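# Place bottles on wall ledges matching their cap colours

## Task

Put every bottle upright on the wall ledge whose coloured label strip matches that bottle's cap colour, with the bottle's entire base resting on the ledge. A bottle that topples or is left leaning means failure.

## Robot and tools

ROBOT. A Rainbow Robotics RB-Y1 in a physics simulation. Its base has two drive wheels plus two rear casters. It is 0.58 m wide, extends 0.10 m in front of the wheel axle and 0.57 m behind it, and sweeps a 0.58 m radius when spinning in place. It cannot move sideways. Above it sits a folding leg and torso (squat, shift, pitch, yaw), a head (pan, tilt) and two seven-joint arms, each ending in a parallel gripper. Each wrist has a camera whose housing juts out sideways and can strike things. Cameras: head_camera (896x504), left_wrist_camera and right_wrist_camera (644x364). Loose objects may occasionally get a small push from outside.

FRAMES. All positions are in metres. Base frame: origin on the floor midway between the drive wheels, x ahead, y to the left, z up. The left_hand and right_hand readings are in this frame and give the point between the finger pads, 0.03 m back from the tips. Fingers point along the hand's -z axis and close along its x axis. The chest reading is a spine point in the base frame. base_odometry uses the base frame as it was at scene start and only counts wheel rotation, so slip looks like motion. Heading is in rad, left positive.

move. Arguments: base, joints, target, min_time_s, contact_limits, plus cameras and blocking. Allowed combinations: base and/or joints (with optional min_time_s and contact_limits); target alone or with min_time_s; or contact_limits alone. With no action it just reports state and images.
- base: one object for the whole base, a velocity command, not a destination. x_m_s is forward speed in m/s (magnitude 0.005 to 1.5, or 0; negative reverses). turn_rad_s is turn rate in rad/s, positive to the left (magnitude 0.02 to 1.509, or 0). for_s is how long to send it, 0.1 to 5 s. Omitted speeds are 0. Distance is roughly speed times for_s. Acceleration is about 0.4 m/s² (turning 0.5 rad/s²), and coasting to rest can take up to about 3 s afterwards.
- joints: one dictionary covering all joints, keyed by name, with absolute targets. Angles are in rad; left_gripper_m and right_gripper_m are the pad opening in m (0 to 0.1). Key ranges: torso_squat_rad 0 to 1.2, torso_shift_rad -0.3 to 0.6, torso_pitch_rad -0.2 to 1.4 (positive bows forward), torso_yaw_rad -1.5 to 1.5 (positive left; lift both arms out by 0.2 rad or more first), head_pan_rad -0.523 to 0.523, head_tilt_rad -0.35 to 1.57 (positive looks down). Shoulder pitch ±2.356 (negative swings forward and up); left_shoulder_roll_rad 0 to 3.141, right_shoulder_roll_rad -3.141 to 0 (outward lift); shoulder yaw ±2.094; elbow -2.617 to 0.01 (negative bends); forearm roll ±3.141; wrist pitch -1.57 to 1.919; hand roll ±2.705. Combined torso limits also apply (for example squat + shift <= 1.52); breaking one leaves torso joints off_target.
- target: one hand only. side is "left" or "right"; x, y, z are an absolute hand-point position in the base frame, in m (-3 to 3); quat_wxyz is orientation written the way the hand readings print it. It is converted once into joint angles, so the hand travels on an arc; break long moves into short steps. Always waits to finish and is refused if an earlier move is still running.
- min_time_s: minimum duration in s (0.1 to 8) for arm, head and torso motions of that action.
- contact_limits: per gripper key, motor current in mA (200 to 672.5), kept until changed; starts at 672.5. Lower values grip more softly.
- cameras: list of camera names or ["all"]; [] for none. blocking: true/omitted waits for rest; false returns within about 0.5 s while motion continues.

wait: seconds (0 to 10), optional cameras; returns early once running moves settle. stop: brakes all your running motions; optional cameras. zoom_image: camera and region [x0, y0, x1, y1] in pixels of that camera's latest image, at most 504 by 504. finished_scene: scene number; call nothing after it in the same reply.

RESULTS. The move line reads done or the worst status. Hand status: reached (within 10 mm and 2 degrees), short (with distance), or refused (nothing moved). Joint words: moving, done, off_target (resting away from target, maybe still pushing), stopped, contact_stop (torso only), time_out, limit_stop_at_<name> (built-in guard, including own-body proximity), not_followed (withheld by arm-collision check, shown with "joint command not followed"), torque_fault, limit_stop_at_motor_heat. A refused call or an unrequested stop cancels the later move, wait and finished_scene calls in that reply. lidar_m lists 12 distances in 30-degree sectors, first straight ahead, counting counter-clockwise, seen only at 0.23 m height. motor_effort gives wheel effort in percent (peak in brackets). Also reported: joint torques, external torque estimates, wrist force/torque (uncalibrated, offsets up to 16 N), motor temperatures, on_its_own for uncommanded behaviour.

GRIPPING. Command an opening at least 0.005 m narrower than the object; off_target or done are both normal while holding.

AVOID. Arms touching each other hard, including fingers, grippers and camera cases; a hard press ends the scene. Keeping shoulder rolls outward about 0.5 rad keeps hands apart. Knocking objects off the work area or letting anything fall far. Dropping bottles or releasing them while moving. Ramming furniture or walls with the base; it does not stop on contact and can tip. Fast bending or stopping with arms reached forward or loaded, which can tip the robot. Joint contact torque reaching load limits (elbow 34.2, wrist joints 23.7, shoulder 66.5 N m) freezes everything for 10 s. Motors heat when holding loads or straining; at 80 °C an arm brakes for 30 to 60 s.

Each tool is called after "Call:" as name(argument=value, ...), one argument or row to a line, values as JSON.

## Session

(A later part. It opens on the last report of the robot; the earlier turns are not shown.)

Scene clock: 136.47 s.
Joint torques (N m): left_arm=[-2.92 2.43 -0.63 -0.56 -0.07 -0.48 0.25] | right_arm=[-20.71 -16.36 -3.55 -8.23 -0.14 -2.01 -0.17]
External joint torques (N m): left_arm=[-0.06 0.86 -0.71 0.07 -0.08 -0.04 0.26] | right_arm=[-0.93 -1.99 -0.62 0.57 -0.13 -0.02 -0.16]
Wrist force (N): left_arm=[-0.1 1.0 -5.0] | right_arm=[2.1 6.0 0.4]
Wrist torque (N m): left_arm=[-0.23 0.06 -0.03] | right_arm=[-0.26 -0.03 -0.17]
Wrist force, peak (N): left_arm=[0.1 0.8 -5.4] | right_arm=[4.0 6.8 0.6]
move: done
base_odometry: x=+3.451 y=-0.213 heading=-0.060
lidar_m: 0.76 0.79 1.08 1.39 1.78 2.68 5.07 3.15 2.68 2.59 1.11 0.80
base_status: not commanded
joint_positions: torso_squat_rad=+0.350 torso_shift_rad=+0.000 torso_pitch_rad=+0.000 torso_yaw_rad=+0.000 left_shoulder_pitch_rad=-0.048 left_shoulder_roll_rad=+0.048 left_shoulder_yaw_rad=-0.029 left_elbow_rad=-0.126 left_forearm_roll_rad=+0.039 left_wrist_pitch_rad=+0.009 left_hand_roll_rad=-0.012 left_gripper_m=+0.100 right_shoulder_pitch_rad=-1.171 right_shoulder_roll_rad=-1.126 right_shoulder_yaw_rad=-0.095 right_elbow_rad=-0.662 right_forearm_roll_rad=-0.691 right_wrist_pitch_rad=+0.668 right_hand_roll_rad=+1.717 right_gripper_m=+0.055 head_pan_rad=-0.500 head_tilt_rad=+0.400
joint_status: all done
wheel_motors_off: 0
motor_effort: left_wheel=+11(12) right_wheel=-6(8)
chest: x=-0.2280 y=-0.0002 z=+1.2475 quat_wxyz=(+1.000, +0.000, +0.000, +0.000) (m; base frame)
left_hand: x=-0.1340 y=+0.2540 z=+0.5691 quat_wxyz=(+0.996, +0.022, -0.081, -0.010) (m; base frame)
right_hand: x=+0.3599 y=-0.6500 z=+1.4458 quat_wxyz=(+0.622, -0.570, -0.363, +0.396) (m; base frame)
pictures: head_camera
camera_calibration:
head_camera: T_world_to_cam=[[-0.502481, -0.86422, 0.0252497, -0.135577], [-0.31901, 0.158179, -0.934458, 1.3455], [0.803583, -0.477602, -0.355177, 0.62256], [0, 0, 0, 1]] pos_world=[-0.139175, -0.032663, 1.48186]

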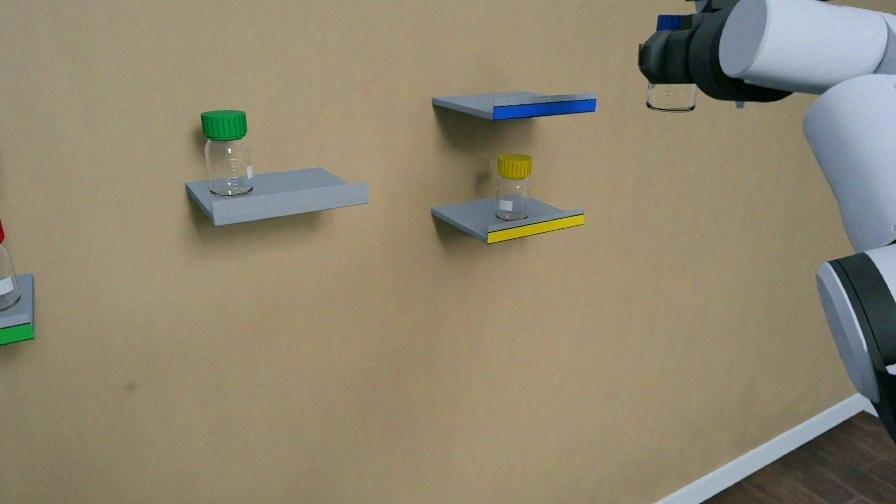

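Call:
move(
  base={"x_m_s": 0.2, "for_s": 1.57},
  cameras=["head_camera", "right_wrist_camera"],
)

Call:
move(
  target={"side": "right", "x": 0.36, "y": -0.65, "z": 1.418, "quat_wxyz": [0.62181, -0.56978, -0.36299, 0.39614]},
  min_time_s=0.8,
  cameras=["head_camera"],
)

Scene clock: 139.77 s.
Joint torques (N m): left_arm=[-2.32 2.57 -0.44 -0.65 -0.11 -0.5 0.31] | right_arm=[-20.42 -16.81 -3.47 -7.95 -0.04 -1.93 -0.03]
External joint torques (N m): left_arm=[0.54 1 -0.53 -0.02 -0.12 -0.07 0.32] | right_arm=[-0.63 -2.44 -0.54 0.85 -0.03 0.06 -0.02]
Wrist force (N): left_arm=[-0.1 1.1 -5.1] | right_arm=[3.0 5.9 0.1]
Wrist torque (N m): left_arm=[-0.26 0.06 -0.05] | right_arm=[-0.28 0.07 -0.21]
Wrist force, peak (N): left_arm=[0.3 1.0 -5.4] | right_arm=[3.6 7.0 0.8]
move: done
base_odometry: x=+3.763 y=-0.232 heading=-0.060
lidar_m: 0.45 0.47 0.65 1.08 1.90 2.46 5.38 3.17 2.68 1.92 0.67 0.48
base_status: done (sent for 1.57 of 1.57 s)
joint_positions: torso_squat_rad=+0.350 torso_shift_rad=+0.000 torso_pitch_rad=+0.000 torso_yaw_rad=+0.000 left_shoulder_pitch_rad=-0.048 left_shoulder_roll_rad=+0.048 left_shoulder_yaw_rad=-0.029 left_elbow_rad=-0.126 left_forearm_roll_rad=+0.039 left_wrist_pitch_rad=+0.009 left_hand_roll_rad=-0.012 left_gripper_m=+0.100 right_shoulder_pitch_rad=-1.171 right_shoulder_roll_rad=-1.126 right_shoulder_yaw_rad=-0.095 right_elbow_rad=-0.662 right_forearm_roll_rad=-0.691 right_wrist_pitch_rad=+0.668 right_hand_roll_rad=+1.717 right_gripper_m=+0.055 head_pan_rad=-0.500 head_tilt_rad=+0.400
joint_status: not commanded
wheel_motors_off: 0
motor_effort: left_wheel=+6(30) right_wheel=-7(20)
chest: x=-0.2279 y=-0.0002 z=+1.2475 quat_wxyz=(+1.000, +0.000, +0.000, +0.000) (m; base frame)
left_hand: x=-0.1339 y=+0.2540 z=+0.5691 quat_wxyz=(+0.996, +0.022, -0.081, -0.010) (m; base frame)
right_hand: x=+0.3601 y=-0.6499 z=+1.4456 quat_wxyz=(+0.622, -0.570, -0.363, +0.396) (m; base frame)
pictures: head_camera, right_wrist_camera
camera_calibration:
head_camera: T_world_to_cam=[[-0.502484, -0.864214, 0.02536, -0.13569], [-0.319238, 0.158197, -0.934377, 1.34538], [0.803491, -0.477606, -0.355381, 0.622769], [0, 0, 0, 1]] pos_world=[-0.139074, -0.0326631, 1.48186]
right_wrist_camera: T_world_to_cam=[[-0.434244, -0.899235, 0.052996, -0.509457], [-0.531662, 0.208361, -0.820927, 1.54063], [0.727164, -0.384659, -0.568569, 0.382219], [0, 0, 0, 1]] pos_world=[0.31993, -0.632104, 1.50906]

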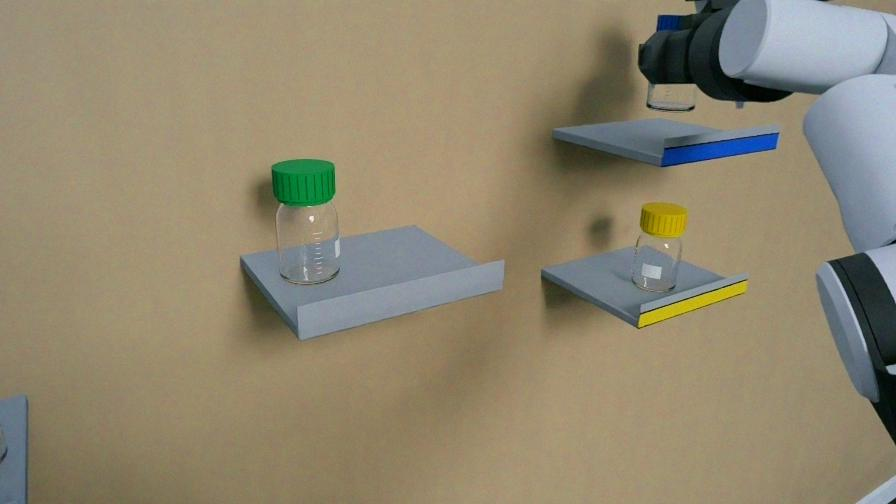

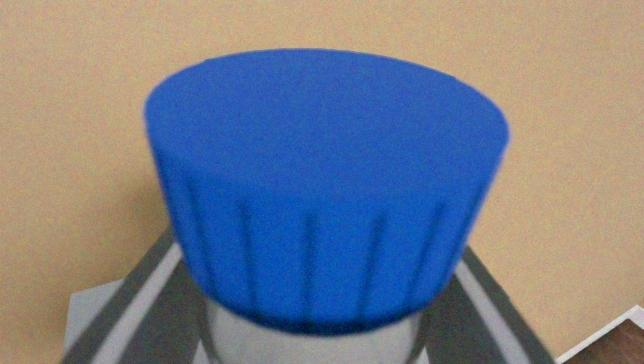

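Scene clock: 140.90 s.
Joint torques (N m): left_arm=[-2.23 2.33 -0.81 -0.55 -0.14 -0.54 0.21] | right_arm=[-18.47 -17.32 -4.72 -8.06 0.02 -2.42 -0.15]
External joint torques (N m): left_arm=[0.63 0.75 -0.9 0.08 -0.14 -0.1 0.21] | right_arm=[1.05 -1.05 -1.05 0.48 -0.03 -0.41 -0.15]
Wrist force (N): left_arm=[0.1 0.8 -5.1] | right_arm=[2.4 5.7 0.2]
Wrist torque (N m): left_arm=[-0.22 0.09 -0.06] | right_arm=[-0.16 0.00 -0.02]
Wrist force, peak (N): left_arm=[-0.1 1.0 -5.3] | right_arm=[3.0 7.0 0.0]
move: done
base_odometry: x=+3.763 y=-0.232 heading=-0.060
lidar_m: 0.46 0.46 0.64 1.08 1.89 2.45 5.38 3.18 2.68 1.92 0.66 0.48
base_status: not commanded
joint_positions: torso_squat_rad=+0.350 torso_shift_rad=+0.000 torso_pitch_rad=+0.000 torso_yaw_rad=+0.000 left_shoulder_pitch_rad=-0.048 left_shoulder_roll_rad=+0.048 left_shoulder_yaw_rad=-0.029 left_elbow_rad=-0.126 left_forearm_roll_rad=+0.039 left_wrist_pitch_rad=+0.009 left_hand_roll_rad=-0.012 left_gripper_m=+0.100 right_shoulder_pitch_rad=-1.042 right_shoulder_roll_rad=-1.113 right_shoulder_yaw_rad=-0.126 right_elbow_rad=-0.760 right_forearm_roll_rad=-0.695 right_wrist_pitch_rad=+0.648 right_hand_roll_rad=+1.666 right_gripper_m=+0.055 head_pan_rad=-0.500 head_tilt_rad=+0.400
joint_status: all done
wheel_motors_off: 0
motor_effort: left_wheel=+6(7) right_wheel=-6(9)
chest: x=-0.2279 y=-0.0002 z=+1.2475 quat_wxyz=(+1.000, +0.000, +0.000, +0.000) (m; base frame)
left_hand: x=-0.1339 y=+0.2540 z=+0.5691 quat_wxyz=(+0.996, +0.022, -0.081, -0.010) (m; base frame)
right_hand: x=+0.3601 y=-0.6500 z=+1.4180 quat_wxyz=(+0.622, -0.569, -0.363, +0.397) (m; base frame)
right_hand_status: reached (checked arc, planned for 0.8 s): 0 mm and 0.1 deg off.
pictures: head_camera
camera_calibration:
head_camera: T_world_to_cam=[[-0.502484, -0.864214, 0.02536, -0.13569], [-0.319238, 0.158197, -0.934377, 1.34538], [0.803491, -0.477606, -0.355381, 0.622769], [0, 0, 0, 1]] pos_world=[-0.139074, -0.0326631, 1.48186]

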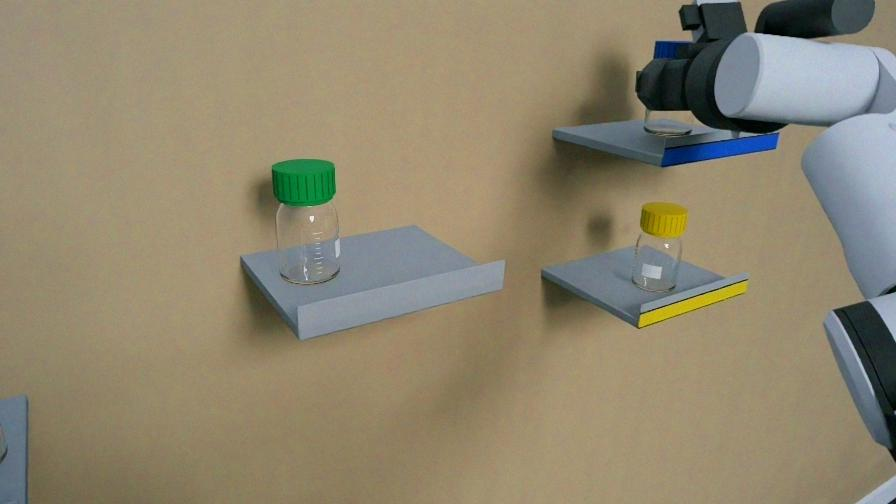

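Call:
move(
  target={"side": "right", "x": 0.36, "y": -0.65, "z": 1.412, "quat_wxyz": [0.62181, -0.56978, -0.36299, 0.39614]},
  min_time_s=0.5,
  cameras=[],
)

Call:
move(
  target={"side": "right", "x": 0.36, "y": -0.65, "z": 1.409, "quat_wxyz": [0.62181, -0.56978, -0.36299, 0.39614]},
  min_time_s=0.5,
  cameras=["head_camera", "right_wrist_camera"],
)

Scene clock: 142.17 s.
Joint torques (N m): left_arm=[-2.3 2.37 -0.51 -0.67 -0.04 -0.57 0.2] | right_arm=[-15.41 -14.44 -3.57 -6.48 0.17 -1.07 -0.17]
External joint torques (N m): left_arm=[0.57 0.8 -0.6 -0.04 -0.05 -0.13 0.21] | right_arm=[4.05 2.17 0.25 2.02 0.1 0.94 -0.16]
Wrist force (N): left_arm=[0.2 0.8 -5.0] | right_arm=[0.7 -0.1 1.4]
Wrist torque (N m): left_arm=[-0.21 0.08 -0.04] | right_arm=[-0.22 -0.03 -0.03]
Wrist force, peak (N): left_arm=[-0.1 0.6 -5.3] | right_arm=[3.6 6.5 0.1]
move: done
base_odometry: x=+3.763 y=-0.232 heading=-0.060
lidar_m: 0.45 0.47 0.64 1.08 1.90 2.45 5.38 3.18 2.68 1.92 0.67 0.47
base_status: not commanded
joint_positions: torso_squat_rad=+0.350 torso_shift_rad=+0.000 torso_pitch_rad=+0.000 torso_yaw_rad=+0.000 left_shoulder_pitch_rad=-0.048 left_shoulder_roll_rad=+0.048 left_shoulder_yaw_rad=-0.029 left_elbow_rad=-0.126 left_forearm_roll_rad=+0.039 left_wrist_pitch_rad=+0.009 left_hand_roll_rad=-0.012 left_gripper_m=+0.100 right_shoulder_pitch_rad=-1.018 right_shoulder_roll_rad=-1.110 right_shoulder_yaw_rad=-0.132 right_elbow_rad=-0.779 right_forearm_roll_rad=-0.690 right_wrist_pitch_rad=+0.640 right_hand_roll_rad=+1.652 right_gripper_m=+0.055 head_pan_rad=-0.500 head_tilt_rad=+0.400
joint_status: all done
wheel_motors_off: 0
motor_effort: left_wheel=+6(7) right_wheel=-8(8)
chest: x=-0.2280 y=-0.0002 z=+1.2475 quat_wxyz=(+1.000, +0.000, +0.000, +0.000) (m; base frame)
left_hand: x=-0.1339 y=+0.2540 z=+0.5691 quat_wxyz=(+0.996, +0.022, -0.081, -0.010) (m; base frame)
right_hand: x=+0.3598 y=-0.6502 z=+1.4132 quat_wxyz=(+0.621, -0.570, -0.363, +0.396) (m; base frame)
right_hand_status: reached (checked arc, planned for 0.5 s): 1 mm and 0.1 deg off.
pictures: none
No camera images: "cameras" was empty.

Scene clock: 143.00 s.
Joint torques (N m): left_arm=[-2.72 2.48 -0.61 -0.48 -0.12 -0.57 0.16] | right_arm=[-9.72 -10.67 -2.49 -3.48 0.06 1.51 -0.22]
External joint torques (N m): left_arm=[0.15 0.92 -0.69 0.15 -0.13 -0.13 0.16] | right_arm=[9.7 6.09 1.4 5 -0.02 3.52 -0.21]
Wrist force (N): left_arm=[0.0 1.1 -4.9] | right_arm=[0.7 -10.5 -5.1]
Wrist torque (N m): left_arm=[-0.24 0.07 -0.04] | right_arm=[-0.36 0.06 0.07]
Wrist force, peak (N): left_arm=[0.2 1.3 -5.3] | right_arm=[1.6 -11.9 -4.6]
move: done
base_odometry: x=+3.763 y=-0.232 heading=-0.060
lidar_m: 0.45 0.47 0.64 1.09 1.90 2.45 5.39 3.18 2.69 1.92 0.67 0.47
base_status: not commanded
joint_positions: torso_squat_rad=+0.350 torso_shift_rad=+0.000 torso_pitch_rad=+0.000 torso_yaw_rad=+0.000 left_shoulder_pitch_rad=-0.048 left_shoulder_roll_rad=+0.048 left_shoulder_yaw_rad=-0.029 left_elbow_rad=-0.126 left_forearm_roll_rad=+0.039 left_wrist_pitch_rad=+0.009 left_hand_roll_rad=-0.012 left_gripper_m=+0.100 right_shoulder_pitch_rad=-1.006 right_shoulder_roll_rad=-1.109 right_shoulder_yaw_rad=-0.135 right_elbow_rad=-0.789 right_forearm_roll_rad=-0.688 right_wrist_pitch_rad=+0.636 right_hand_roll_rad=+1.646 right_gripper_m=+0.055 head_pan_rad=-0.500 head_tilt_rad=+0.400
joint_status: all done
wheel_motors_off: 0
motor_effort: left_wheel=+6(7) right_wheel=-7(8)
chest: x=-0.2280 y=-0.0001 z=+1.2475 quat_wxyz=(+1.000, +0.000, +0.000, +0.000) (m; base frame)
left_hand: x=-0.1339 y=+0.2540 z=+0.5691 quat_wxyz=(+0.996, +0.022, -0.081, -0.010) (m; base frame)
right_hand: x=+0.3594 y=-0.6501 z=+1.4119 quat_wxyz=(+0.620, -0.571, -0.364, +0.395) (m; base frame)
right_hand_status: reached (checked arc, planned for 0.5 s): 3 mm and 0.3 deg off.
pictures: head_camera, right_wrist_camera
camera_calibration:
head_camera: T_world_to_cam=[[-0.502496, -0.864205, 0.0254411, -0.135775], [-0.31901, 0.157979, -0.934492, 1.34553], [0.803574, -0.477695, -0.355074, 0.62245], [0, 0, 0, 1]] pos_world=[-0.139175, -0.0325624, 1.48186]
right_wrist_camera: T_world_to_cam=[[-0.433493, -0.899608, 0.0528131, -0.508434], [-0.528512, 0.20633, -0.82347, 1.51384], [0.729904, -0.384881, -0.564896, 0.357086], [0, 0, 0, 1]] pos_world=[0.319041, -0.632307, 1.47517]

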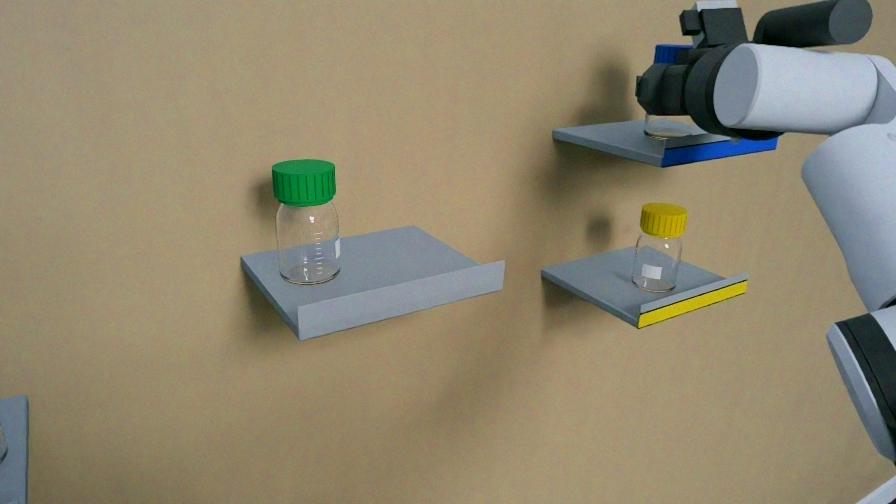

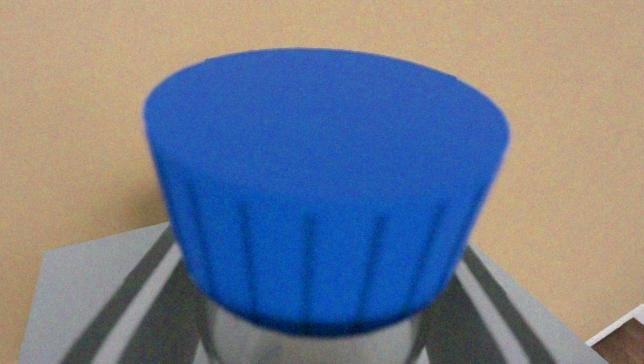

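Call:
move(
  target={"side": "right", "x": 0.36, "y": -0.65, "z": 1.4125, "quat_wxyz": [0.62181, -0.56978, -0.36299, 0.39614]},
  min_time_s=0.4,
  cameras=[],
)

Call:
move(
  joints={"right_gripper_m": 0.1},
  cameras=["head_camera", "right_wrist_camera"],
)

Scene clock: 151.87 s.
Joint torques (N m): left_arm=[-2.36 2.38 -0.51 -0.57 -0.09 -0.43 0.28] | right_arm=[-15.84 -15.86 -2.82 -5.4 0.03 -0.19 -0.14]
External joint torques (N m): left_arm=[0.51 0.82 -0.6 0.06 -0.09 0.01 0.29] | right_arm=[3.57 0.88 1.06 3.07 -0.05 1.82 -0.13]
Wrist force (N): left_arm=[-0.1 1.1 -5.0] | right_arm=[2.0 -2.7 -2.3]
Wrist torque (N m): left_arm=[-0.23 0.07 -0.04] | right_arm=[-0.34 0.02 -0.05]
Wrist force, peak (N): left_arm=[-0.2 1.3 -5.5] | right_arm=[0.4 -11.2 -4.8]
move: done
base_odometry: x=+3.763 y=-0.232 heading=-0.060
lidar_m: 0.45 0.47 0.64 1.09 1.90 2.46 5.39 3.18 2.68 1.92 0.66 0.48
base_status: not commanded
joint_positions: torso_squat_rad=+0.350 torso_shift_rad=+0.000 torso_pitch_rad=+0.000 torso_yaw_rad=+0.000 left_shoulder_pitch_rad=-0.048 left_shoulder_roll_rad=+0.048 left_shoulder_yaw_rad=-0.029 left_elbow_rad=-0.126 left_forearm_roll_rad=+0.039 left_wrist_pitch_rad=+0.009 left_hand_roll_rad=-0.012 left_gripper_m=+0.100 right_shoulder_pitch_rad=-1.007 right_shoulder_roll_rad=-1.109 right_shoulder_yaw_rad=-0.136 right_elbow_rad=-0.790 right_forearm_roll_rad=-0.688 right_wrist_pitch_rad=+0.635 right_hand_roll_rad=+1.646 right_gripper_m=+0.055 head_pan_rad=-0.500 head_tilt_rad=+0.400
joint_status: all done
wheel_motors_off: 0
motor_effort: left_wheel=+6(6) right_wheel=-7(8)
chest: x=-0.2280 y=-0.0001 z=+1.2475 quat_wxyz=(+1.000, +0.000, +0.000, +0.000) (m; base frame)
left_hand: x=-0.1339 y=+0.2540 z=+0.5691 quat_wxyz=(+0.996, +0.022, -0.081, -0.010) (m; base frame)
right_hand: x=+0.3593 y=-0.6501 z=+1.4130 quat_wxyz=(+0.620, -0.572, -0.364, +0.395) (m; base frame)
right_hand_status: reached (checked arc, planned for 0.4 s): 1 mm and 0.4 deg off.
pictures: none
No camera images: "cameras" was empty.

Scene clock: 152.87 s.
Joint torques (N m): left_arm=[-2.44 2.76 -0.21 -0.6 -0.11 -0.53 0.19] | right_arm=[-17.4 -17.27 -2.79 -6.98 -0.05 -1.59 -0.23]
External joint torques (N m): left_arm=[0.43 1.2 -0.29 0.04 -0.12 -0.09 0.19] | right_arm=[2.02 -0.52 1.09 1.49 -0.13 0.41 -0.23]
Wrist force (N): left_arm=[0.2 0.8 -5.0] | right_arm=[2.8 4.7 0.0]
Wrist torque (N m): left_arm=[-0.21 0.10 -0.03] | right_arm=[-0.24 0.03 -0.06]
Wrist force, peak (N): left_arm=[0.1 0.8 -5.3] | right_arm=[3.6 4.7 0.6]
move: done
base_odometry: x=+3.763 y=-0.232 heading=-0.060
lidar_m: 0.45 0.47 0.65 1.08 1.90 2.46 5.38 3.17 2.69 1.92 0.66 0.48
base_status: not commanded
joint_positions: torso_squat_rad=+0.350 torso_shift_rad=+0.000 torso_pitch_rad=+0.000 torso_yaw_rad=+0.000 left_shoulder_pitch_rad=-0.048 left_shoulder_roll_rad=+0.048 left_shoulder_yaw_rad=-0.029 left_elbow_rad=-0.126 left_forearm_roll_rad=+0.039 left_wrist_pitch_rad=+0.009 left_hand_roll_rad=-0.012 left_gripper_m=+0.100 right_shoulder_pitch_rad=-1.006 right_shoulder_roll_rad=-1.109 right_shoulder_yaw_rad=-0.136 right_elbow_rad=-0.789 right_forearm_roll_rad=-0.688 right_wrist_pitch_rad=+0.636 right_hand_roll_rad=+1.646 right_gripper_m=+0.100 head_pan_rad=-0.500 head_tilt_rad=+0.400
joint_status: all done
wheel_motors_off: 0
motor_effort: left_wheel=+6(7) right_wheel=-7(8)
chest: x=-0.2280 y=-0.0002 z=+1.2475 quat_wxyz=(+1.000, +0.000, +0.000, +0.000) (m; base frame)
left_hand: x=-0.1339 y=+0.2540 z=+0.5691 quat_wxyz=(+0.996, +0.022, -0.081, -0.010) (m; base frame)
right_hand: x=+0.3593 y=-0.6502 z=+1.4123 quat_wxyz=(+0.620, -0.572, -0.364, +0.395) (m; base frame)
pictures: head_camera, right_wrist_camera
camera_calibration:
head_camera: T_world_to_cam=[[-0.502524, -0.864191, 0.0253611, -0.13566], [-0.318966, 0.158053, -0.934494, 1.34554], [0.803573, -0.477695, -0.355073, 0.62245], [0, 0, 0, 1]] pos_world=[-0.139175, -0.0325626, 1.48186]
right_wrist_camera: T_world_to_cam=[[-0.433678, -0.899528, 0.0526614, -0.508209], [-0.527903, 0.206279, -0.823874, 1.51443], [0.730234, -0.385096, -0.564322, 0.35637], [0, 0, 0, 1]] pos_world=[0.318842, -0.632307, 1.47557]

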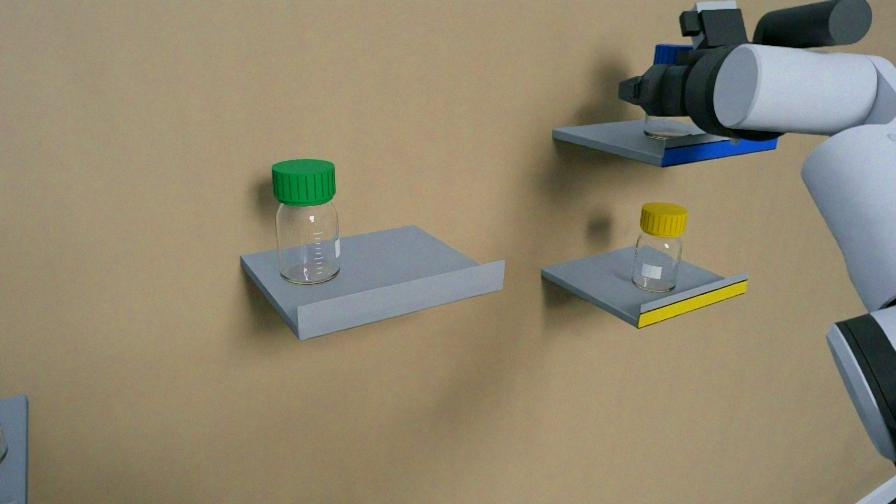

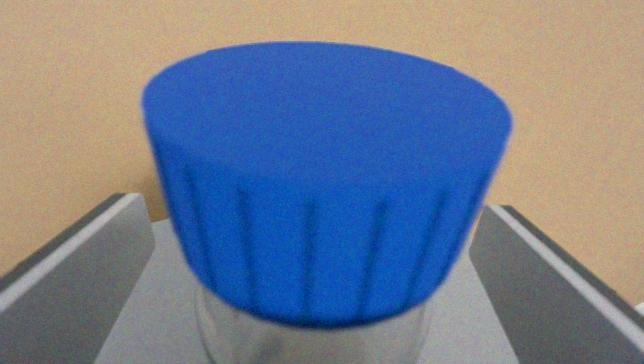

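Call:
move(
  base={"x_m_s": -0.25, "for_s": 1.24},
  joints={"head_pan_rad": 0.0, "head_tilt_rad": 0.35},
  cameras=["right_wrist_camera"],
)

Call:
move(
  target={"side": "right", "x": 0.32, "y": -0.24, "z": 1.30, "quat_wxyz": [0.52133, -0.47771, -0.47771, 0.52133]},
  min_time_s=2,
  cameras=[],
)

Call:
move(
  target={"side": "right", "x": 0.36, "y": 0.08, "z": 1.217, "quat_wxyz": [0.47391, -0.43426, -0.51753, 0.56478]},
  min_time_s=1.5,
  cameras=["head_camera", "right_wrist_camera"],
)

Scene clock: 156.73 s.
Joint torques (N m): left_arm=[-3.15 2.72 -0.46 -0.51 -0.22 -0.53 0.29] | right_arm=[-18.03 -17.67 -2.68 -7.3 0.05 -1.88 -0.11]
External joint torques (N m): left_arm=[-0.29 1.15 -0.55 0.12 -0.22 -0.09 0.3] | right_arm=[1.39 -0.92 1.2 1.18 -0.03 0.13 -0.11]
Wrist force (N): left_arm=[0.0 0.8 -5.1] | right_arm=[3.1 4.4 0.5]
Wrist torque (N m): left_arm=[-0.21 0.08 -0.05] | right_arm=[-0.21 0.07 0.00]
Wrist force, peak (N): left_arm=[0.1 0.9 -5.4] | right_arm=[3.3 5.3 -0.1]
move: done
base_odometry: x=+3.456 y=-0.214 heading=-0.059
lidar_m: 0.76 0.79 1.07 1.38 1.77 2.68 5.08 3.13 2.67 2.59 1.10 0.80
base_status: done (sent for 1.23 of 1.23 s)
joint_positions: torso_squat_rad=+0.350 torso_shift_rad=+0.000 torso_pitch_rad=+0.000 torso_yaw_rad=+0.000 left_shoulder_pitch_rad=-0.047 left_shoulder_roll_rad=+0.048 left_shoulder_yaw_rad=-0.029 left_elbow_rad=-0.126 left_forearm_roll_rad=+0.039 left_wrist_pitch_rad=+0.009 left_hand_roll_rad=-0.012 left_gripper_m=+0.100 right_shoulder_pitch_rad=-1.006 right_shoulder_roll_rad=-1.109 right_shoulder_yaw_rad=-0.136 right_elbow_rad=-0.789 right_forearm_roll_rad=-0.688 right_wrist_pitch_rad=+0.636 right_hand_roll_rad=+1.646 right_gripper_m=+0.100 head_pan_rad=+0.000 head_tilt_rad=+0.350
joint_status: all done
wheel_motors_off: 0
motor_effort: left_wheel=+12(27) right_wheel=-5(25)
chest: x=-0.2280 y=-0.0002 z=+1.2475 quat_wxyz=(+1.000, +0.000, +0.000, +0.000) (m; base frame)
left_hand: x=-0.1341 y=+0.2540 z=+0.5691 quat_wxyz=(+0.996, +0.022, -0.081, -0.010) (m; base frame)
right_hand: x=+0.3594 y=-0.6502 z=+1.4121 quat_wxyz=(+0.620, -0.571, -0.364, +0.395) (m; base frame)
pictures: right_wrist_camera
camera_calibration:
right_wrist_camera: T_world_to_cam=[[-0.433535, -0.899603, 0.0525601, -0.508098], [-0.528057, 0.206351, -0.823757, 1.51424], [0.730208, -0.384882, -0.564502, 0.356592], [0, 0, 0, 1]] pos_world=[0.318942, -0.632307, 1.47537]

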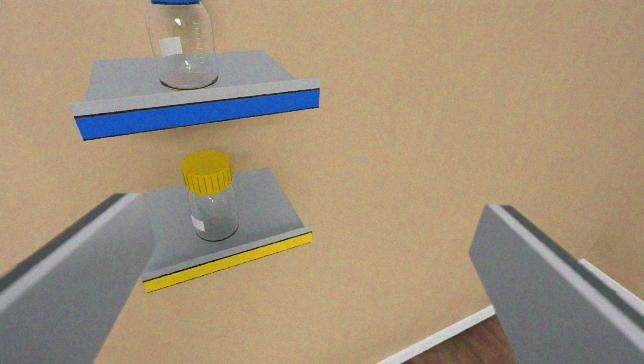

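Scene clock: 159.07 s.
Joint torques (N m): left_arm=[-3.28 2.49 -0.62 -0.65 -0.11 -0.51 0.3] | right_arm=[-15.72 -8.51 -4.01 -5.73 0.85 -1.87 0.26]
External joint torques (N m): left_arm=[-0.42 0.93 -0.7 -0.02 -0.11 -0.08 0.31] | right_arm=[1.51 -0.44 2.07 0.43 -0.13 -0.12 0.27]
Wrist force (N): left_arm=[0.0 0.7 -4.9] | right_arm=[3.3 4.1 0.2]
Wrist torque (N m): left_arm=[-0.20 0.06 -0.03] | right_arm=[-0.19 0.10 0.03]
Wrist force, peak (N): left_arm=[0.0 1.1 -5.4] | right_arm=[3.2 6.0 1.5]
move: done
base_odometry: x=+3.456 y=-0.214 heading=-0.059
lidar_m: 0.76 0.79 1.07 1.38 1.77 2.68 5.08 3.13 2.67 2.59 1.11 0.80
base_status: not commanded
joint_positions: torso_squat_rad=+0.350 torso_shift_rad=+0.000 torso_pitch_rad=+0.000 torso_yaw_rad=+0.000 left_shoulder_pitch_rad=-0.048 left_shoulder_roll_rad=+0.048 left_shoulder_yaw_rad=-0.029 left_elbow_rad=-0.126 left_forearm_roll_rad=+0.039 left_wrist_pitch_rad=+0.009 left_hand_roll_rad=-0.012 left_gripper_m=+0.100 right_shoulder_pitch_rad=-0.535 right_shoulder_roll_rad=-0.557 right_shoulder_yaw_rad=+0.074 right_elbow_rad=-2.100 right_forearm_roll_rad=-0.098 right_wrist_pitch_rad=+1.127 right_hand_roll_rad=+1.052 right_gripper_m=+0.100 head_pan_rad=+0.000 head_tilt_rad=+0.350
joint_status: all done
wheel_motors_off: 0
motor_effort: left_wheel=+11(12) right_wheel=-6(7)
chest: x=-0.2281 y=-0.0002 z=+1.2475 quat_wxyz=(+1.000, +0.000, +0.000, +0.000) (m; base frame)
left_hand: x=-0.1340 y=+0.2540 z=+0.5691 quat_wxyz=(+0.996, +0.022, -0.081, -0.010) (m; base frame)
right_hand: x=+0.3198 y=-0.2401 z=+1.3003 quat_wxyz=(+0.521, -0.478, -0.478, +0.521) (m; base frame)
right_hand_status: reached (checked arc, planned for 2.0 s): 0 mm and 0.1 deg off.
pictures: none
No camera images: "cameras" was empty.

Scene clock: 160.93 s.
Joint torques (N m): left_arm=[-3.52 2.41 -0.52 -0.62 -0.16 -0.4 0.15] | right_arm=[-19.7 -0.42 -3.2 -7.41 1.27 -0.97 0.06]
External joint torques (N m): left_arm=[-0.66 0.85 -0.61 0.01 -0.17 0.04 0.16] | right_arm=[0.98 -0.87 1.99 1 -0.17 0.08 0.07]
Wrist force (N): left_arm=[-0.2 1.0 -4.9] | right_arm=[2.2 4.3 0.4]
Wrist torque (N m): left_arm=[-0.22 0.04 -0.03] | right_arm=[-0.25 -0.01 0.00]
Wrist force, peak (N): left_arm=[-0.1 1.1 -5.2] | right_arm=[4.1 4.9 -0.8]
move: done
base_odometry: x=+3.456 y=-0.214 heading=-0.059
lidar_m: 0.76 0.79 1.07 1.38 1.78 2.68 5.08 3.13 2.67 2.59 1.11 0.79
base_status: not commanded
joint_positions: torso_squat_rad=+0.350 torso_shift_rad=+0.000 torso_pitch_rad=+0.000 torso_yaw_rad=+0.000 left_shoulder_pitch_rad=-0.048 left_shoulder_roll_rad=+0.048 left_shoulder_yaw_rad=-0.029 left_elbow_rad=-0.126 left_forearm_roll_rad=+0.039 left_wrist_pitch_rad=+0.009 left_hand_roll_rad=-0.012 left_gripper_m=+0.100 right_shoulder_pitch_rad=-0.923 right_shoulder_roll_rad=+0.000 right_shoulder_yaw_rad=+0.628 right_elbow_rad=-1.347 right_forearm_roll_rad=+0.529 right_wrist_pitch_rad=+0.951 right_hand_roll_rad=+0.551 right_gripper_m=+0.100 head_pan_rad=+0.000 head_tilt_rad=+0.350
joint_status: all done
wheel_motors_off: 0
motor_effort: left_wheel=+10(11) right_wheel=-6(7)
chest: x=-0.2280 y=-0.0002 z=+1.2475 quat_wxyz=(+1.000, +0.000, +0.000, +0.000) (m; base frame)
left_hand: x=-0.1340 y=+0.2540 z=+0.5691 quat_wxyz=(+0.996, +0.022, -0.081, -0.010) (m; base frame)
right_hand: x=+0.3600 y=+0.0800 z=+1.2171 quat_wxyz=(+0.474, -0.434, -0.518, +0.565) (m; base frame)
right_hand_status: reached (checked arc, planned for 1.5 s): 0 mm and 0.0 deg off.
pictures: head_camera, right_wrist_camera
camera_calibration:
head_camera: T_world_to_cam=[[-0.0279652, -0.999324, 0.0238703, -0.0358268], [-0.308293, -0.0140932, -0.951187, 1.37181], [0.95088, -0.0339592, -0.307691, 0.584337], [0, 0, 0, 1]] pos_world=[-0.133719, 0.00337415, 1.48549]
right_wrist_camera: T_world_to_cam=[[0.161605, -0.985462, 0.0524252, -0.0478812], [-0.555015, -0.134685, -0.820864, 1.23665], [0.815991, 0.103559, -0.568712, 0.462323], [0, 0, 0, 1]] pos_world=[0.316845, 0.0714954, 1.28056]

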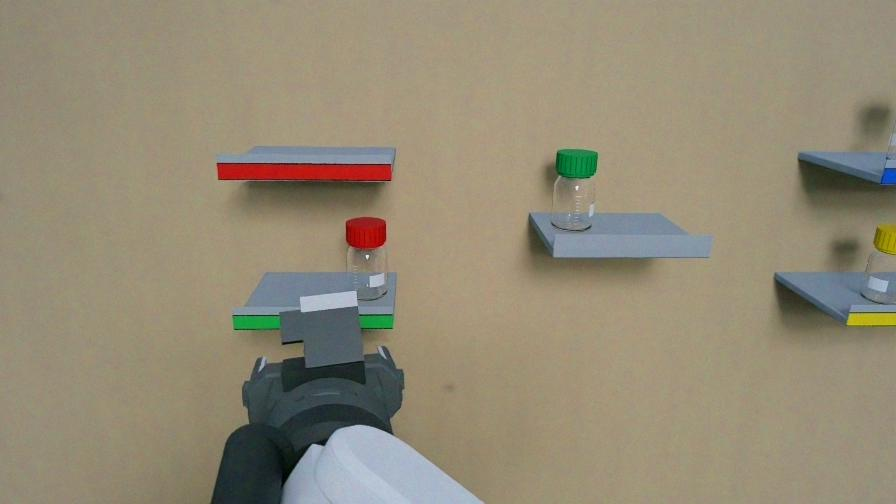

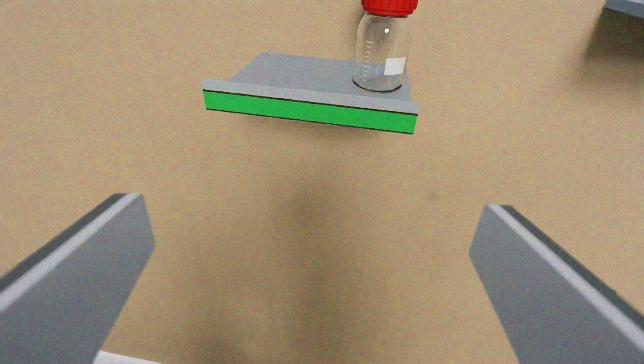

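Call:
zoom_image(
  camera="right_wrist_camera",
  region=[190, 0, 450, 160],
)

Scaled by 1.938 from the camera's 644x364 image, which has a finer 1265x715 frame.

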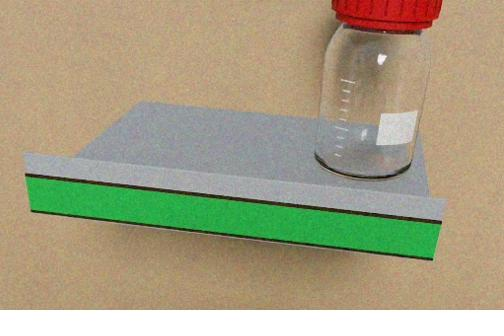

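Call:
move(
  target={"side": "right", "x": 0.36, "y": 0.064, "z": 1.217, "quat_wxyz": [0.47391, -0.43426, -0.51753, 0.56478]},
  min_time_s=0.5,
  cameras=[],
)

Call:
move(
  base={"x_m_s": 0.2, "for_s": 1.04},
  cameras=["head_camera", "right_wrist_camera"],
)

Scene clock: 163.77 s.
Joint torques (N m): left_arm=[-3.3 2.59 -0.36 -0.53 -0.2 -0.52 0.11] | right_arm=[-18.3 -0.75 -5.63 -7.73 1.06 -0.97 0.28]
External joint torques (N m): left_arm=[-0.44 1.03 -0.45 0.1 -0.2 -0.08 0.12] | right_arm=[2.35 -1.01 -0.25 0.64 -0.35 0.12 0.29]
Wrist force (N): left_arm=[0.0 0.8 -5.0] | right_arm=[2.8 4.2 0.5]
Wrist torque (N m): left_arm=[-0.22 0.08 -0.04] | right_arm=[-0.17 0.02 -0.23]
Wrist force, peak (N): left_arm=[0.0 0.9 -5.4] | right_arm=[3.6 5.2 0.8]
move: done
base_odometry: x=+3.456 y=-0.214 heading=-0.059
lidar_m: 0.76 0.79 1.08 1.37 1.77 2.67 5.08 3.13 2.67 2.58 1.11 0.79
base_status: not commanded
joint_positions: torso_squat_rad=+0.350 torso_shift_rad=+0.000 torso_pitch_rad=+0.000 torso_yaw_rad=+0.000 left_shoulder_pitch_rad=-0.048 left_shoulder_roll_rad=+0.048 left_shoulder_yaw_rad=-0.029 left_elbow_rad=-0.126 left_forearm_roll_rad=+0.039 left_wrist_pitch_rad=+0.009 left_hand_roll_rad=-0.012 left_gripper_m=+0.100 right_shoulder_pitch_rad=-0.894 right_shoulder_roll_rad=-0.037 right_shoulder_yaw_rad=+0.623 right_elbow_rad=-1.401 right_forearm_roll_rad=+0.507 right_wrist_pitch_rad=+0.951 right_hand_roll_rad=+0.575 right_gripper_m=+0.100 head_pan_rad=+0.000 head_tilt_rad=+0.350
joint_status: all done
wheel_motors_off: 0
motor_effort: left_wheel=+11(11) right_wheel=-5(7)
chest: x=-0.2280 y=-0.0002 z=+1.2475 quat_wxyz=(+1.000, +0.000, +0.000, +0.000) (m; base frame)
left_hand: x=-0.1340 y=+0.2540 z=+0.5691 quat_wxyz=(+0.996, +0.022, -0.081, -0.010) (m; base frame)
right_hand: x=+0.3605 y=+0.0650 z=+1.2171 quat_wxyz=(+0.474, -0.435, -0.518, +0.564) (m; base frame)
right_hand_status: reached (checked arc, planned for 0.5 s): 1 mm and 0.1 deg off.
pictures: none
No camera images: "cameras" was empty.

Scene clock: 165.97 s.
Joint torques (N m): left_arm=[-2.6 2.67 -0.23 -0.54 -0.19 -0.54 0.17] | right_arm=[-18.39 0.21 -5.27 -7.4 1.19 -0.88 0.12]
External joint torques (N m): left_arm=[0.27 1.11 -0.32 0.1 -0.19 -0.1 0.18] | right_arm=[2.26 -0.05 0.12 0.97 -0.23 0.21 0.12]
Wrist force (N): left_arm=[0.0 1.0 -4.9] | right_arm=[2.3 3.9 0.1]
Wrist torque (N m): left_arm=[-0.24 0.08 -0.03] | right_arm=[-0.18 -0.04 -0.24]
Wrist force, peak (N): left_arm=[0.1 0.8 -5.4] | right_arm=[3.2 4.9 1.0]
move: done
base_odometry: x=+3.662 y=-0.226 heading=-0.058
lidar_m: 0.56 0.57 0.78 1.10 1.85 2.38 5.29 3.15 2.66 2.30 0.81 0.58
base_status: done (sent for 1.03 of 1.03 s)
joint_positions: torso_squat_rad=+0.350 torso_shift_rad=+0.000 torso_pitch_rad=+0.000 torso_yaw_rad=+0.000 left_shoulder_pitch_rad=-0.048 left_shoulder_roll_rad=+0.048 left_shoulder_yaw_rad=-0.029 left_elbow_rad=-0.126 left_forearm_roll_rad=+0.039 left_wrist_pitch_rad=+0.009 left_hand_roll_rad=-0.012 left_gripper_m=+0.100 right_shoulder_pitch_rad=-0.894 right_shoulder_roll_rad=-0.037 right_shoulder_yaw_rad=+0.623 right_elbow_rad=-1.401 right_forearm_roll_rad=+0.507 right_wrist_pitch_rad=+0.951 right_hand_roll_rad=+0.575 right_gripper_m=+0.100 head_pan_rad=+0.000 head_tilt_rad=+0.350
joint_status: not commanded
wheel_motors_off: 0
motor_effort: left_wheel=+5(31) right_wheel=-5(23)
chest: x=-0.2280 y=-0.0002 z=+1.2475 quat_wxyz=(+1.000, +0.000, +0.000, +0.000) (m; base frame)
left_hand: x=-0.1339 y=+0.2540 z=+0.5691 quat_wxyz=(+0.996, +0.022, -0.081, -0.010) (m; base frame)
right_hand: x=+0.3606 y=+0.0649 z=+1.2170 quat_wxyz=(+0.474, -0.435, -0.517, +0.564) (m; base frame)
pictures: head_camera, right_wrist_camera
camera_calibration:
head_camera: T_world_to_cam=[[-0.0279651, -0.999324, 0.0238733, -0.0358284], [-0.308414, -0.0140918, -0.951148, 1.37176], [0.950841, -0.0339618, -0.307811, 0.584415], [0, 0, 0, 1]] pos_world=[-0.133618, 0.00337415, 1.48549]
right_wrist_camera: T_world_to_cam=[[0.159985, -0.985663, 0.0536083, -0.063729], [-0.553903, -0.134592, -0.82163, 1.23537], [0.817066, 0.101755, -0.567494, 0.46156], [0, 0, 0, 1]] pos_world=[0.317345, 0.0564897, 1.28037]

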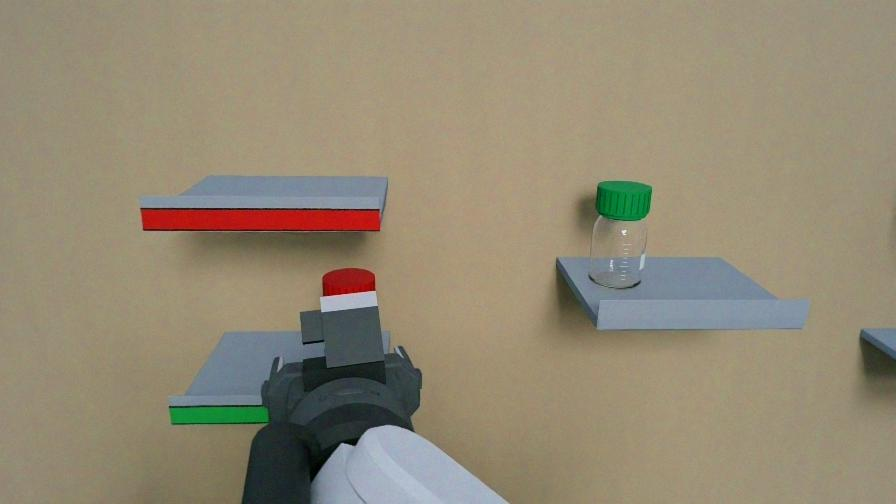

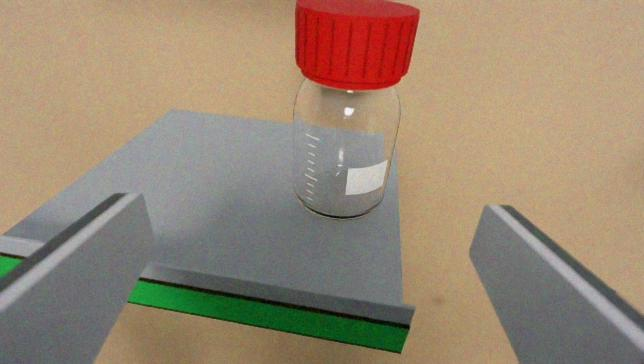

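Call:
move(
  base={"x_m_s": 0.12, "for_s": 0.85},
  cameras=["head_camera", "right_wrist_camera"],
)

Scene clock: 168.13 s.
Joint torques (N m): left_arm=[-2.43 2.83 -0.63 -0.58 -0.1 -0.62 0.36] | right_arm=[-19.07 -0.04 -5.87 -7.57 1.25 -0.89 0.29]
External joint torques (N m): left_arm=[0.44 1.27 -0.71 0.05 -0.1 -0.18 0.37] | right_arm=[1.58 -0.31 -0.49 0.8 -0.16 0.2 0.3]
Wrist force (N): left_arm=[0.0 0.9 -5.1] | right_arm=[2.9 4.5 0.8]
Wrist torque (N m): left_arm=[-0.21 0.05 -0.04] | right_arm=[-0.30 -0.02 -0.20]
Wrist force, peak (N): left_arm=[0.1 0.9 -5.5] | right_arm=[2.8 5.6 0.0]
move: done
base_odometry: x=+3.766 y=-0.232 heading=-0.057
lidar_m: 0.45 0.47 0.65 1.08 1.90 2.46 5.38 3.18 2.69 1.89 0.66 0.48
base_status: done (sent for 0.87 of 0.87 s)
joint_positions: torso_squat_rad=+0.350 torso_shift_rad=+0.000 torso_pitch_rad=+0.000 torso_yaw_rad=+0.000 left_shoulder_pitch_rad=-0.048 left_shoulder_roll_rad=+0.048 left_shoulder_yaw_rad=-0.029 left_elbow_rad=-0.126 left_forearm_roll_rad=+0.039 left_wrist_pitch_rad=+0.009 left_hand_roll_rad=-0.012 left_gripper_m=+0.100 right_shoulder_pitch_rad=-0.894 right_shoulder_roll_rad=-0.037 right_shoulder_yaw_rad=+0.623 right_elbow_rad=-1.401 right_forearm_roll_rad=+0.507 right_wrist_pitch_rad=+0.951 right_hand_roll_rad=+0.575 right_gripper_m=+0.100 head_pan_rad=+0.000 head_tilt_rad=+0.350
joint_status: not commanded
wheel_motors_off: 0
motor_effort: left_wheel=+4(37) right_wheel=-8(13)
chest: x=-0.2280 y=-0.0002 z=+1.2475 quat_wxyz=(+1.000, +0.000, +0.000, +0.000) (m; base frame)
left_hand: x=-0.1339 y=+0.2540 z=+0.5691 quat_wxyz=(+0.996, +0.022, -0.081, -0.010) (m; base frame)
right_hand: x=+0.3606 y=+0.0649 z=+1.2170 quat_wxyz=(+0.474, -0.435, -0.517, +0.564) (m; base frame)
pictures: head_camera, right_wrist_camera
camera_calibration:
head_camera: T_world_to_cam=[[-0.0279651, -0.999324, 0.0238733, -0.0358312], [-0.308414, -0.0140918, -0.951148, 1.37173], [0.950841, -0.0339618, -0.307811, 0.584511], [0, 0, 0, 1]] pos_world=[-0.133718, 0.00337415, 1.48549]
right_wrist_camera: T_world_to_cam=[[0.159976, -0.985665, 0.0535947, -0.0637085], [-0.553906, -0.134576, -0.821631, 1.23537], [0.817066, 0.101755, -0.567494, 0.46156], [0, 0, 0, 1]] pos_world=[0.317345, 0.0564897, 1.28037]

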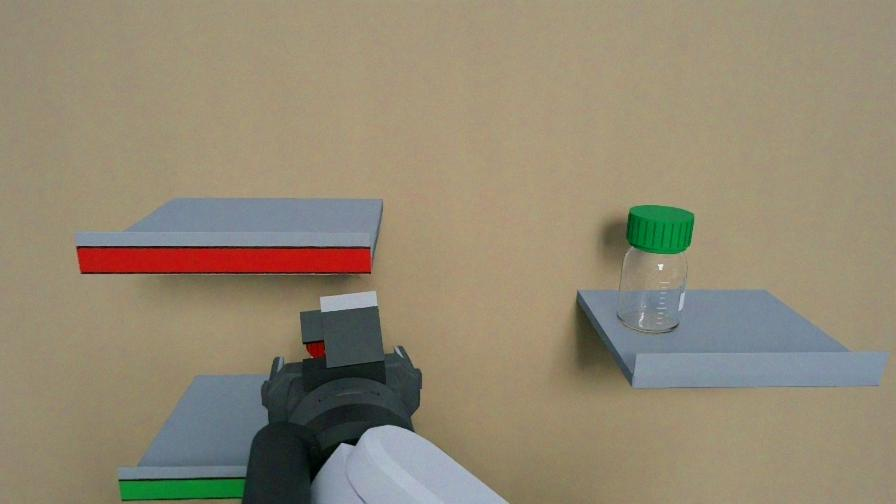

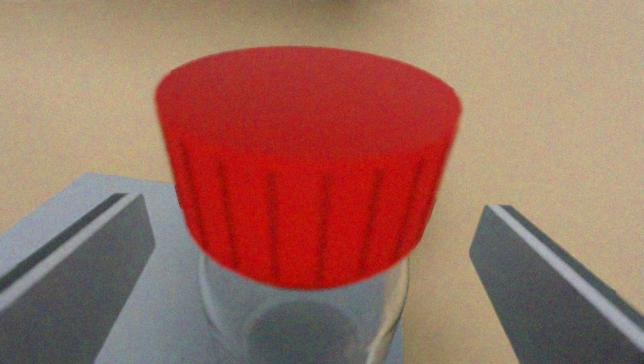

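Call:
move(
  base={"x_m_s": 0.05, "for_s": 0.24},
  cameras=["right_wrist_camera"],
)

Call:
move(
  joints={"right_gripper_m": 0.045},
  cameras=["head_camera", "right_wrist_camera"],
)

Scene clock: 169.63 s.
Joint torques (N m): left_arm=[-2.57 2.44 -0.44 -0.71 -0.13 -0.48 0.23] | right_arm=[-18.77 0.15 -5.26 -7.65 1.2 -1.01 0.16]
External joint torques (N m): left_arm=[0.29 0.88 -0.53 -0.08 -0.14 -0.04 0.24] | right_arm=[1.88 -0.11 0.12 0.72 -0.22 0.08 0.16]
Wrist force (N): left_arm=[-0.1 1.0 -4.8] | right_arm=[2.8 4.0 0.5]
Wrist torque (N m): left_arm=[-0.23 0.08 -0.04] | right_arm=[-0.21 -0.03 -0.22]
Wrist force, peak (N): left_arm=[-0.1 1.1 -5.4] | right_arm=[3.8 5.1 1.1]
move: done
base_odometry: x=+3.778 y=-0.232 heading=-0.057
lidar_m: 0.44 0.46 0.63 1.09 1.90 2.46 5.40 3.17 2.69 1.84 0.64 0.46
base_status: done (sent for 0.23 of 0.23 s)
joint_positions: torso_squat_rad=+0.350 torso_shift_rad=+0.000 torso_pitch_rad=+0.000 torso_yaw_rad=+0.000 left_shoulder_pitch_rad=-0.048 left_shoulder_roll_rad=+0.048 left_shoulder_yaw_rad=-0.029 left_elbow_rad=-0.126 left_forearm_roll_rad=+0.039 left_wrist_pitch_rad=+0.009 left_hand_roll_rad=-0.012 left_gripper_m=+0.100 right_shoulder_pitch_rad=-0.894 right_shoulder_roll_rad=-0.037 right_shoulder_yaw_rad=+0.623 right_elbow_rad=-1.401 right_forearm_roll_rad=+0.507 right_wrist_pitch_rad=+0.951 right_hand_roll_rad=+0.575 right_gripper_m=+0.100 head_pan_rad=+0.000 head_tilt_rad=+0.350
joint_status: not commanded
wheel_motors_off: 0
motor_effort: left_wheel=+1(29) right_wheel=-6(15)
chest: x=-0.2280 y=-0.0002 z=+1.2475 quat_wxyz=(+1.000, +0.000, +0.000, +0.000) (m; base frame)
left_hand: x=-0.1339 y=+0.2540 z=+0.5691 quat_wxyz=(+0.996, +0.022, -0.081, -0.010) (m; base frame)
right_hand: x=+0.3606 y=+0.0649 z=+1.2170 quat_wxyz=(+0.474, -0.435, -0.517, +0.564) (m; base frame)
pictures: right_wrist_camera
camera_calibration:
right_wrist_camera: T_world_to_cam=[[0.159985, -0.985663, 0.0536083, -0.063729], [-0.553903, -0.134592, -0.82163, 1.23537], [0.817066, 0.101755, -0.567494, 0.46156], [0, 0, 0, 1]] pos_world=[0.317345, 0.0564897, 1.28037]

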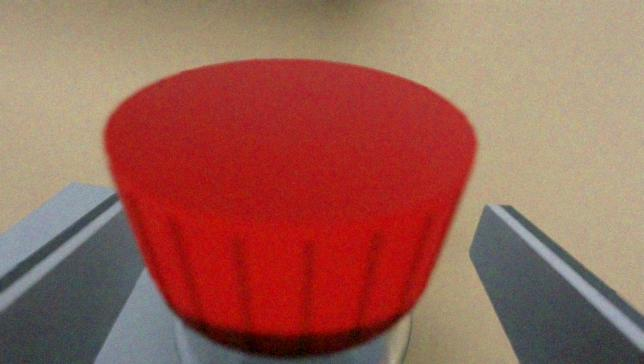

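Scene clock: 170.77 s.
Joint torques (N m): left_arm=[-2.59 2.67 -0.68 -0.53 -0.21 -0.44 0.15] | right_arm=[-18.66 -0.25 -5.62 -7.65 1.28 -0.77 0.25]
External joint torques (N m): left_arm=[0.28 1.1 -0.77 0.1 -0.21 0 0.16] | right_arm=[1.99 -0.51 -0.23 0.72 -0.14 0.32 0.26]
Wrist force (N): left_arm=[0.1 1.2 -5.0] | right_arm=[3.3 4.4 1.0]
Wrist torque (N m): left_arm=[-0.25 0.08 -0.04] | right_arm=[-0.22 0.10 -0.22]
Wrist force, peak (N): left_arm=[0.0 0.8 -5.3] | right_arm=[3.7 4.9 0.6]
move: off_target
base_odometry: x=+3.778 y=-0.232 heading=-0.057
lidar_m: 0.44 0.46 0.63 1.09 1.91 2.47 5.40 3.18 2.69 1.84 0.64 0.45
base_status: not commanded
joint_positions: torso_squat_rad=+0.350 torso_shift_rad=+0.000 torso_pitch_rad=+0.000 torso_yaw_rad=+0.000 left_shoulder_pitch_rad=-0.048 left_shoulder_roll_rad=+0.048 left_shoulder_yaw_rad=-0.029 left_elbow_rad=-0.126 left_forearm_roll_rad=+0.039 left_wrist_pitch_rad=+0.009 left_hand_roll_rad=-0.012 left_gripper_m=+0.100 right_shoulder_pitch_rad=-0.894 right_shoulder_roll_rad=-0.037 right_shoulder_yaw_rad=+0.623 right_elbow_rad=-1.401 right_forearm_roll_rad=+0.507 right_wrist_pitch_rad=+0.951 right_hand_roll_rad=+0.575 right_gripper_m=+0.055 head_pan_rad=+0.000 head_tilt_rad=+0.350
joint_status: right_gripper_m off_target (ended at +0.055, target +0.045)
wheel_motors_off: 0
motor_effort: left_wheel=+1(1) right_wheel=-6(7)
chest: x=-0.2280 y=-0.0002 z=+1.2475 quat_wxyz=(+1.000, +0.000, +0.000, +0.000) (m; base frame)
left_hand: x=-0.1339 y=+0.2540 z=+0.5691 quat_wxyz=(+0.996, +0.022, -0.081, -0.010) (m; base frame)
right_hand: x=+0.3606 y=+0.0649 z=+1.2170 quat_wxyz=(+0.474, -0.435, -0.517, +0.564) (m; base frame)
pictures: head_camera, right_wrist_camera
camera_calibration:
head_camera: T_world_to_cam=[[-0.0279651, -0.999324, 0.0238733, -0.0358312], [-0.308414, -0.0140918, -0.951148, 1.37173], [0.950841, -0.0339618, -0.307811, 0.584511], [0, 0, 0, 1]] pos_world=[-0.133718, 0.00337415, 1.48549]
right_wrist_camera: T_world_to_cam=[[0.159985, -0.985663, 0.0536083, -0.063729], [-0.553903, -0.134592, -0.82163, 1.23537], [0.817066, 0.101755, -0.567494, 0.46156], [0, 0, 0, 1]] pos_world=[0.317345, 0.0564897, 1.28037]

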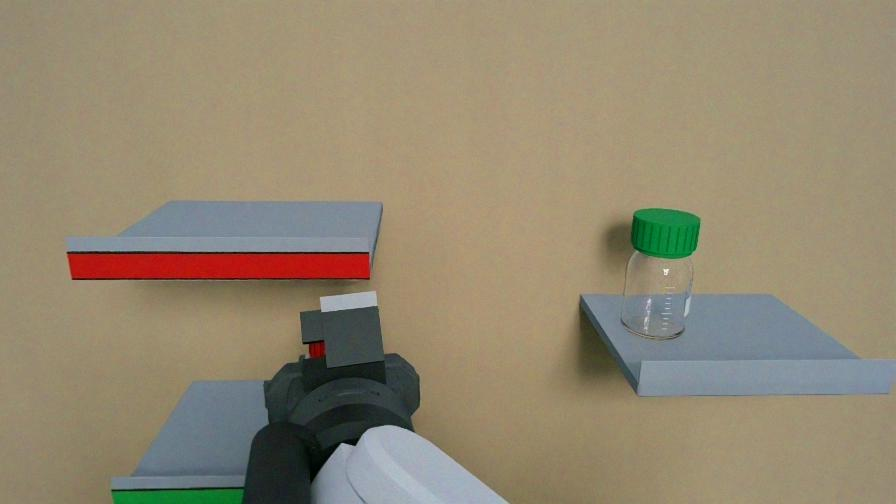

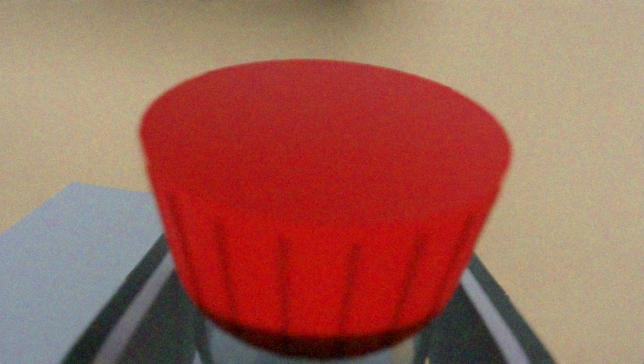

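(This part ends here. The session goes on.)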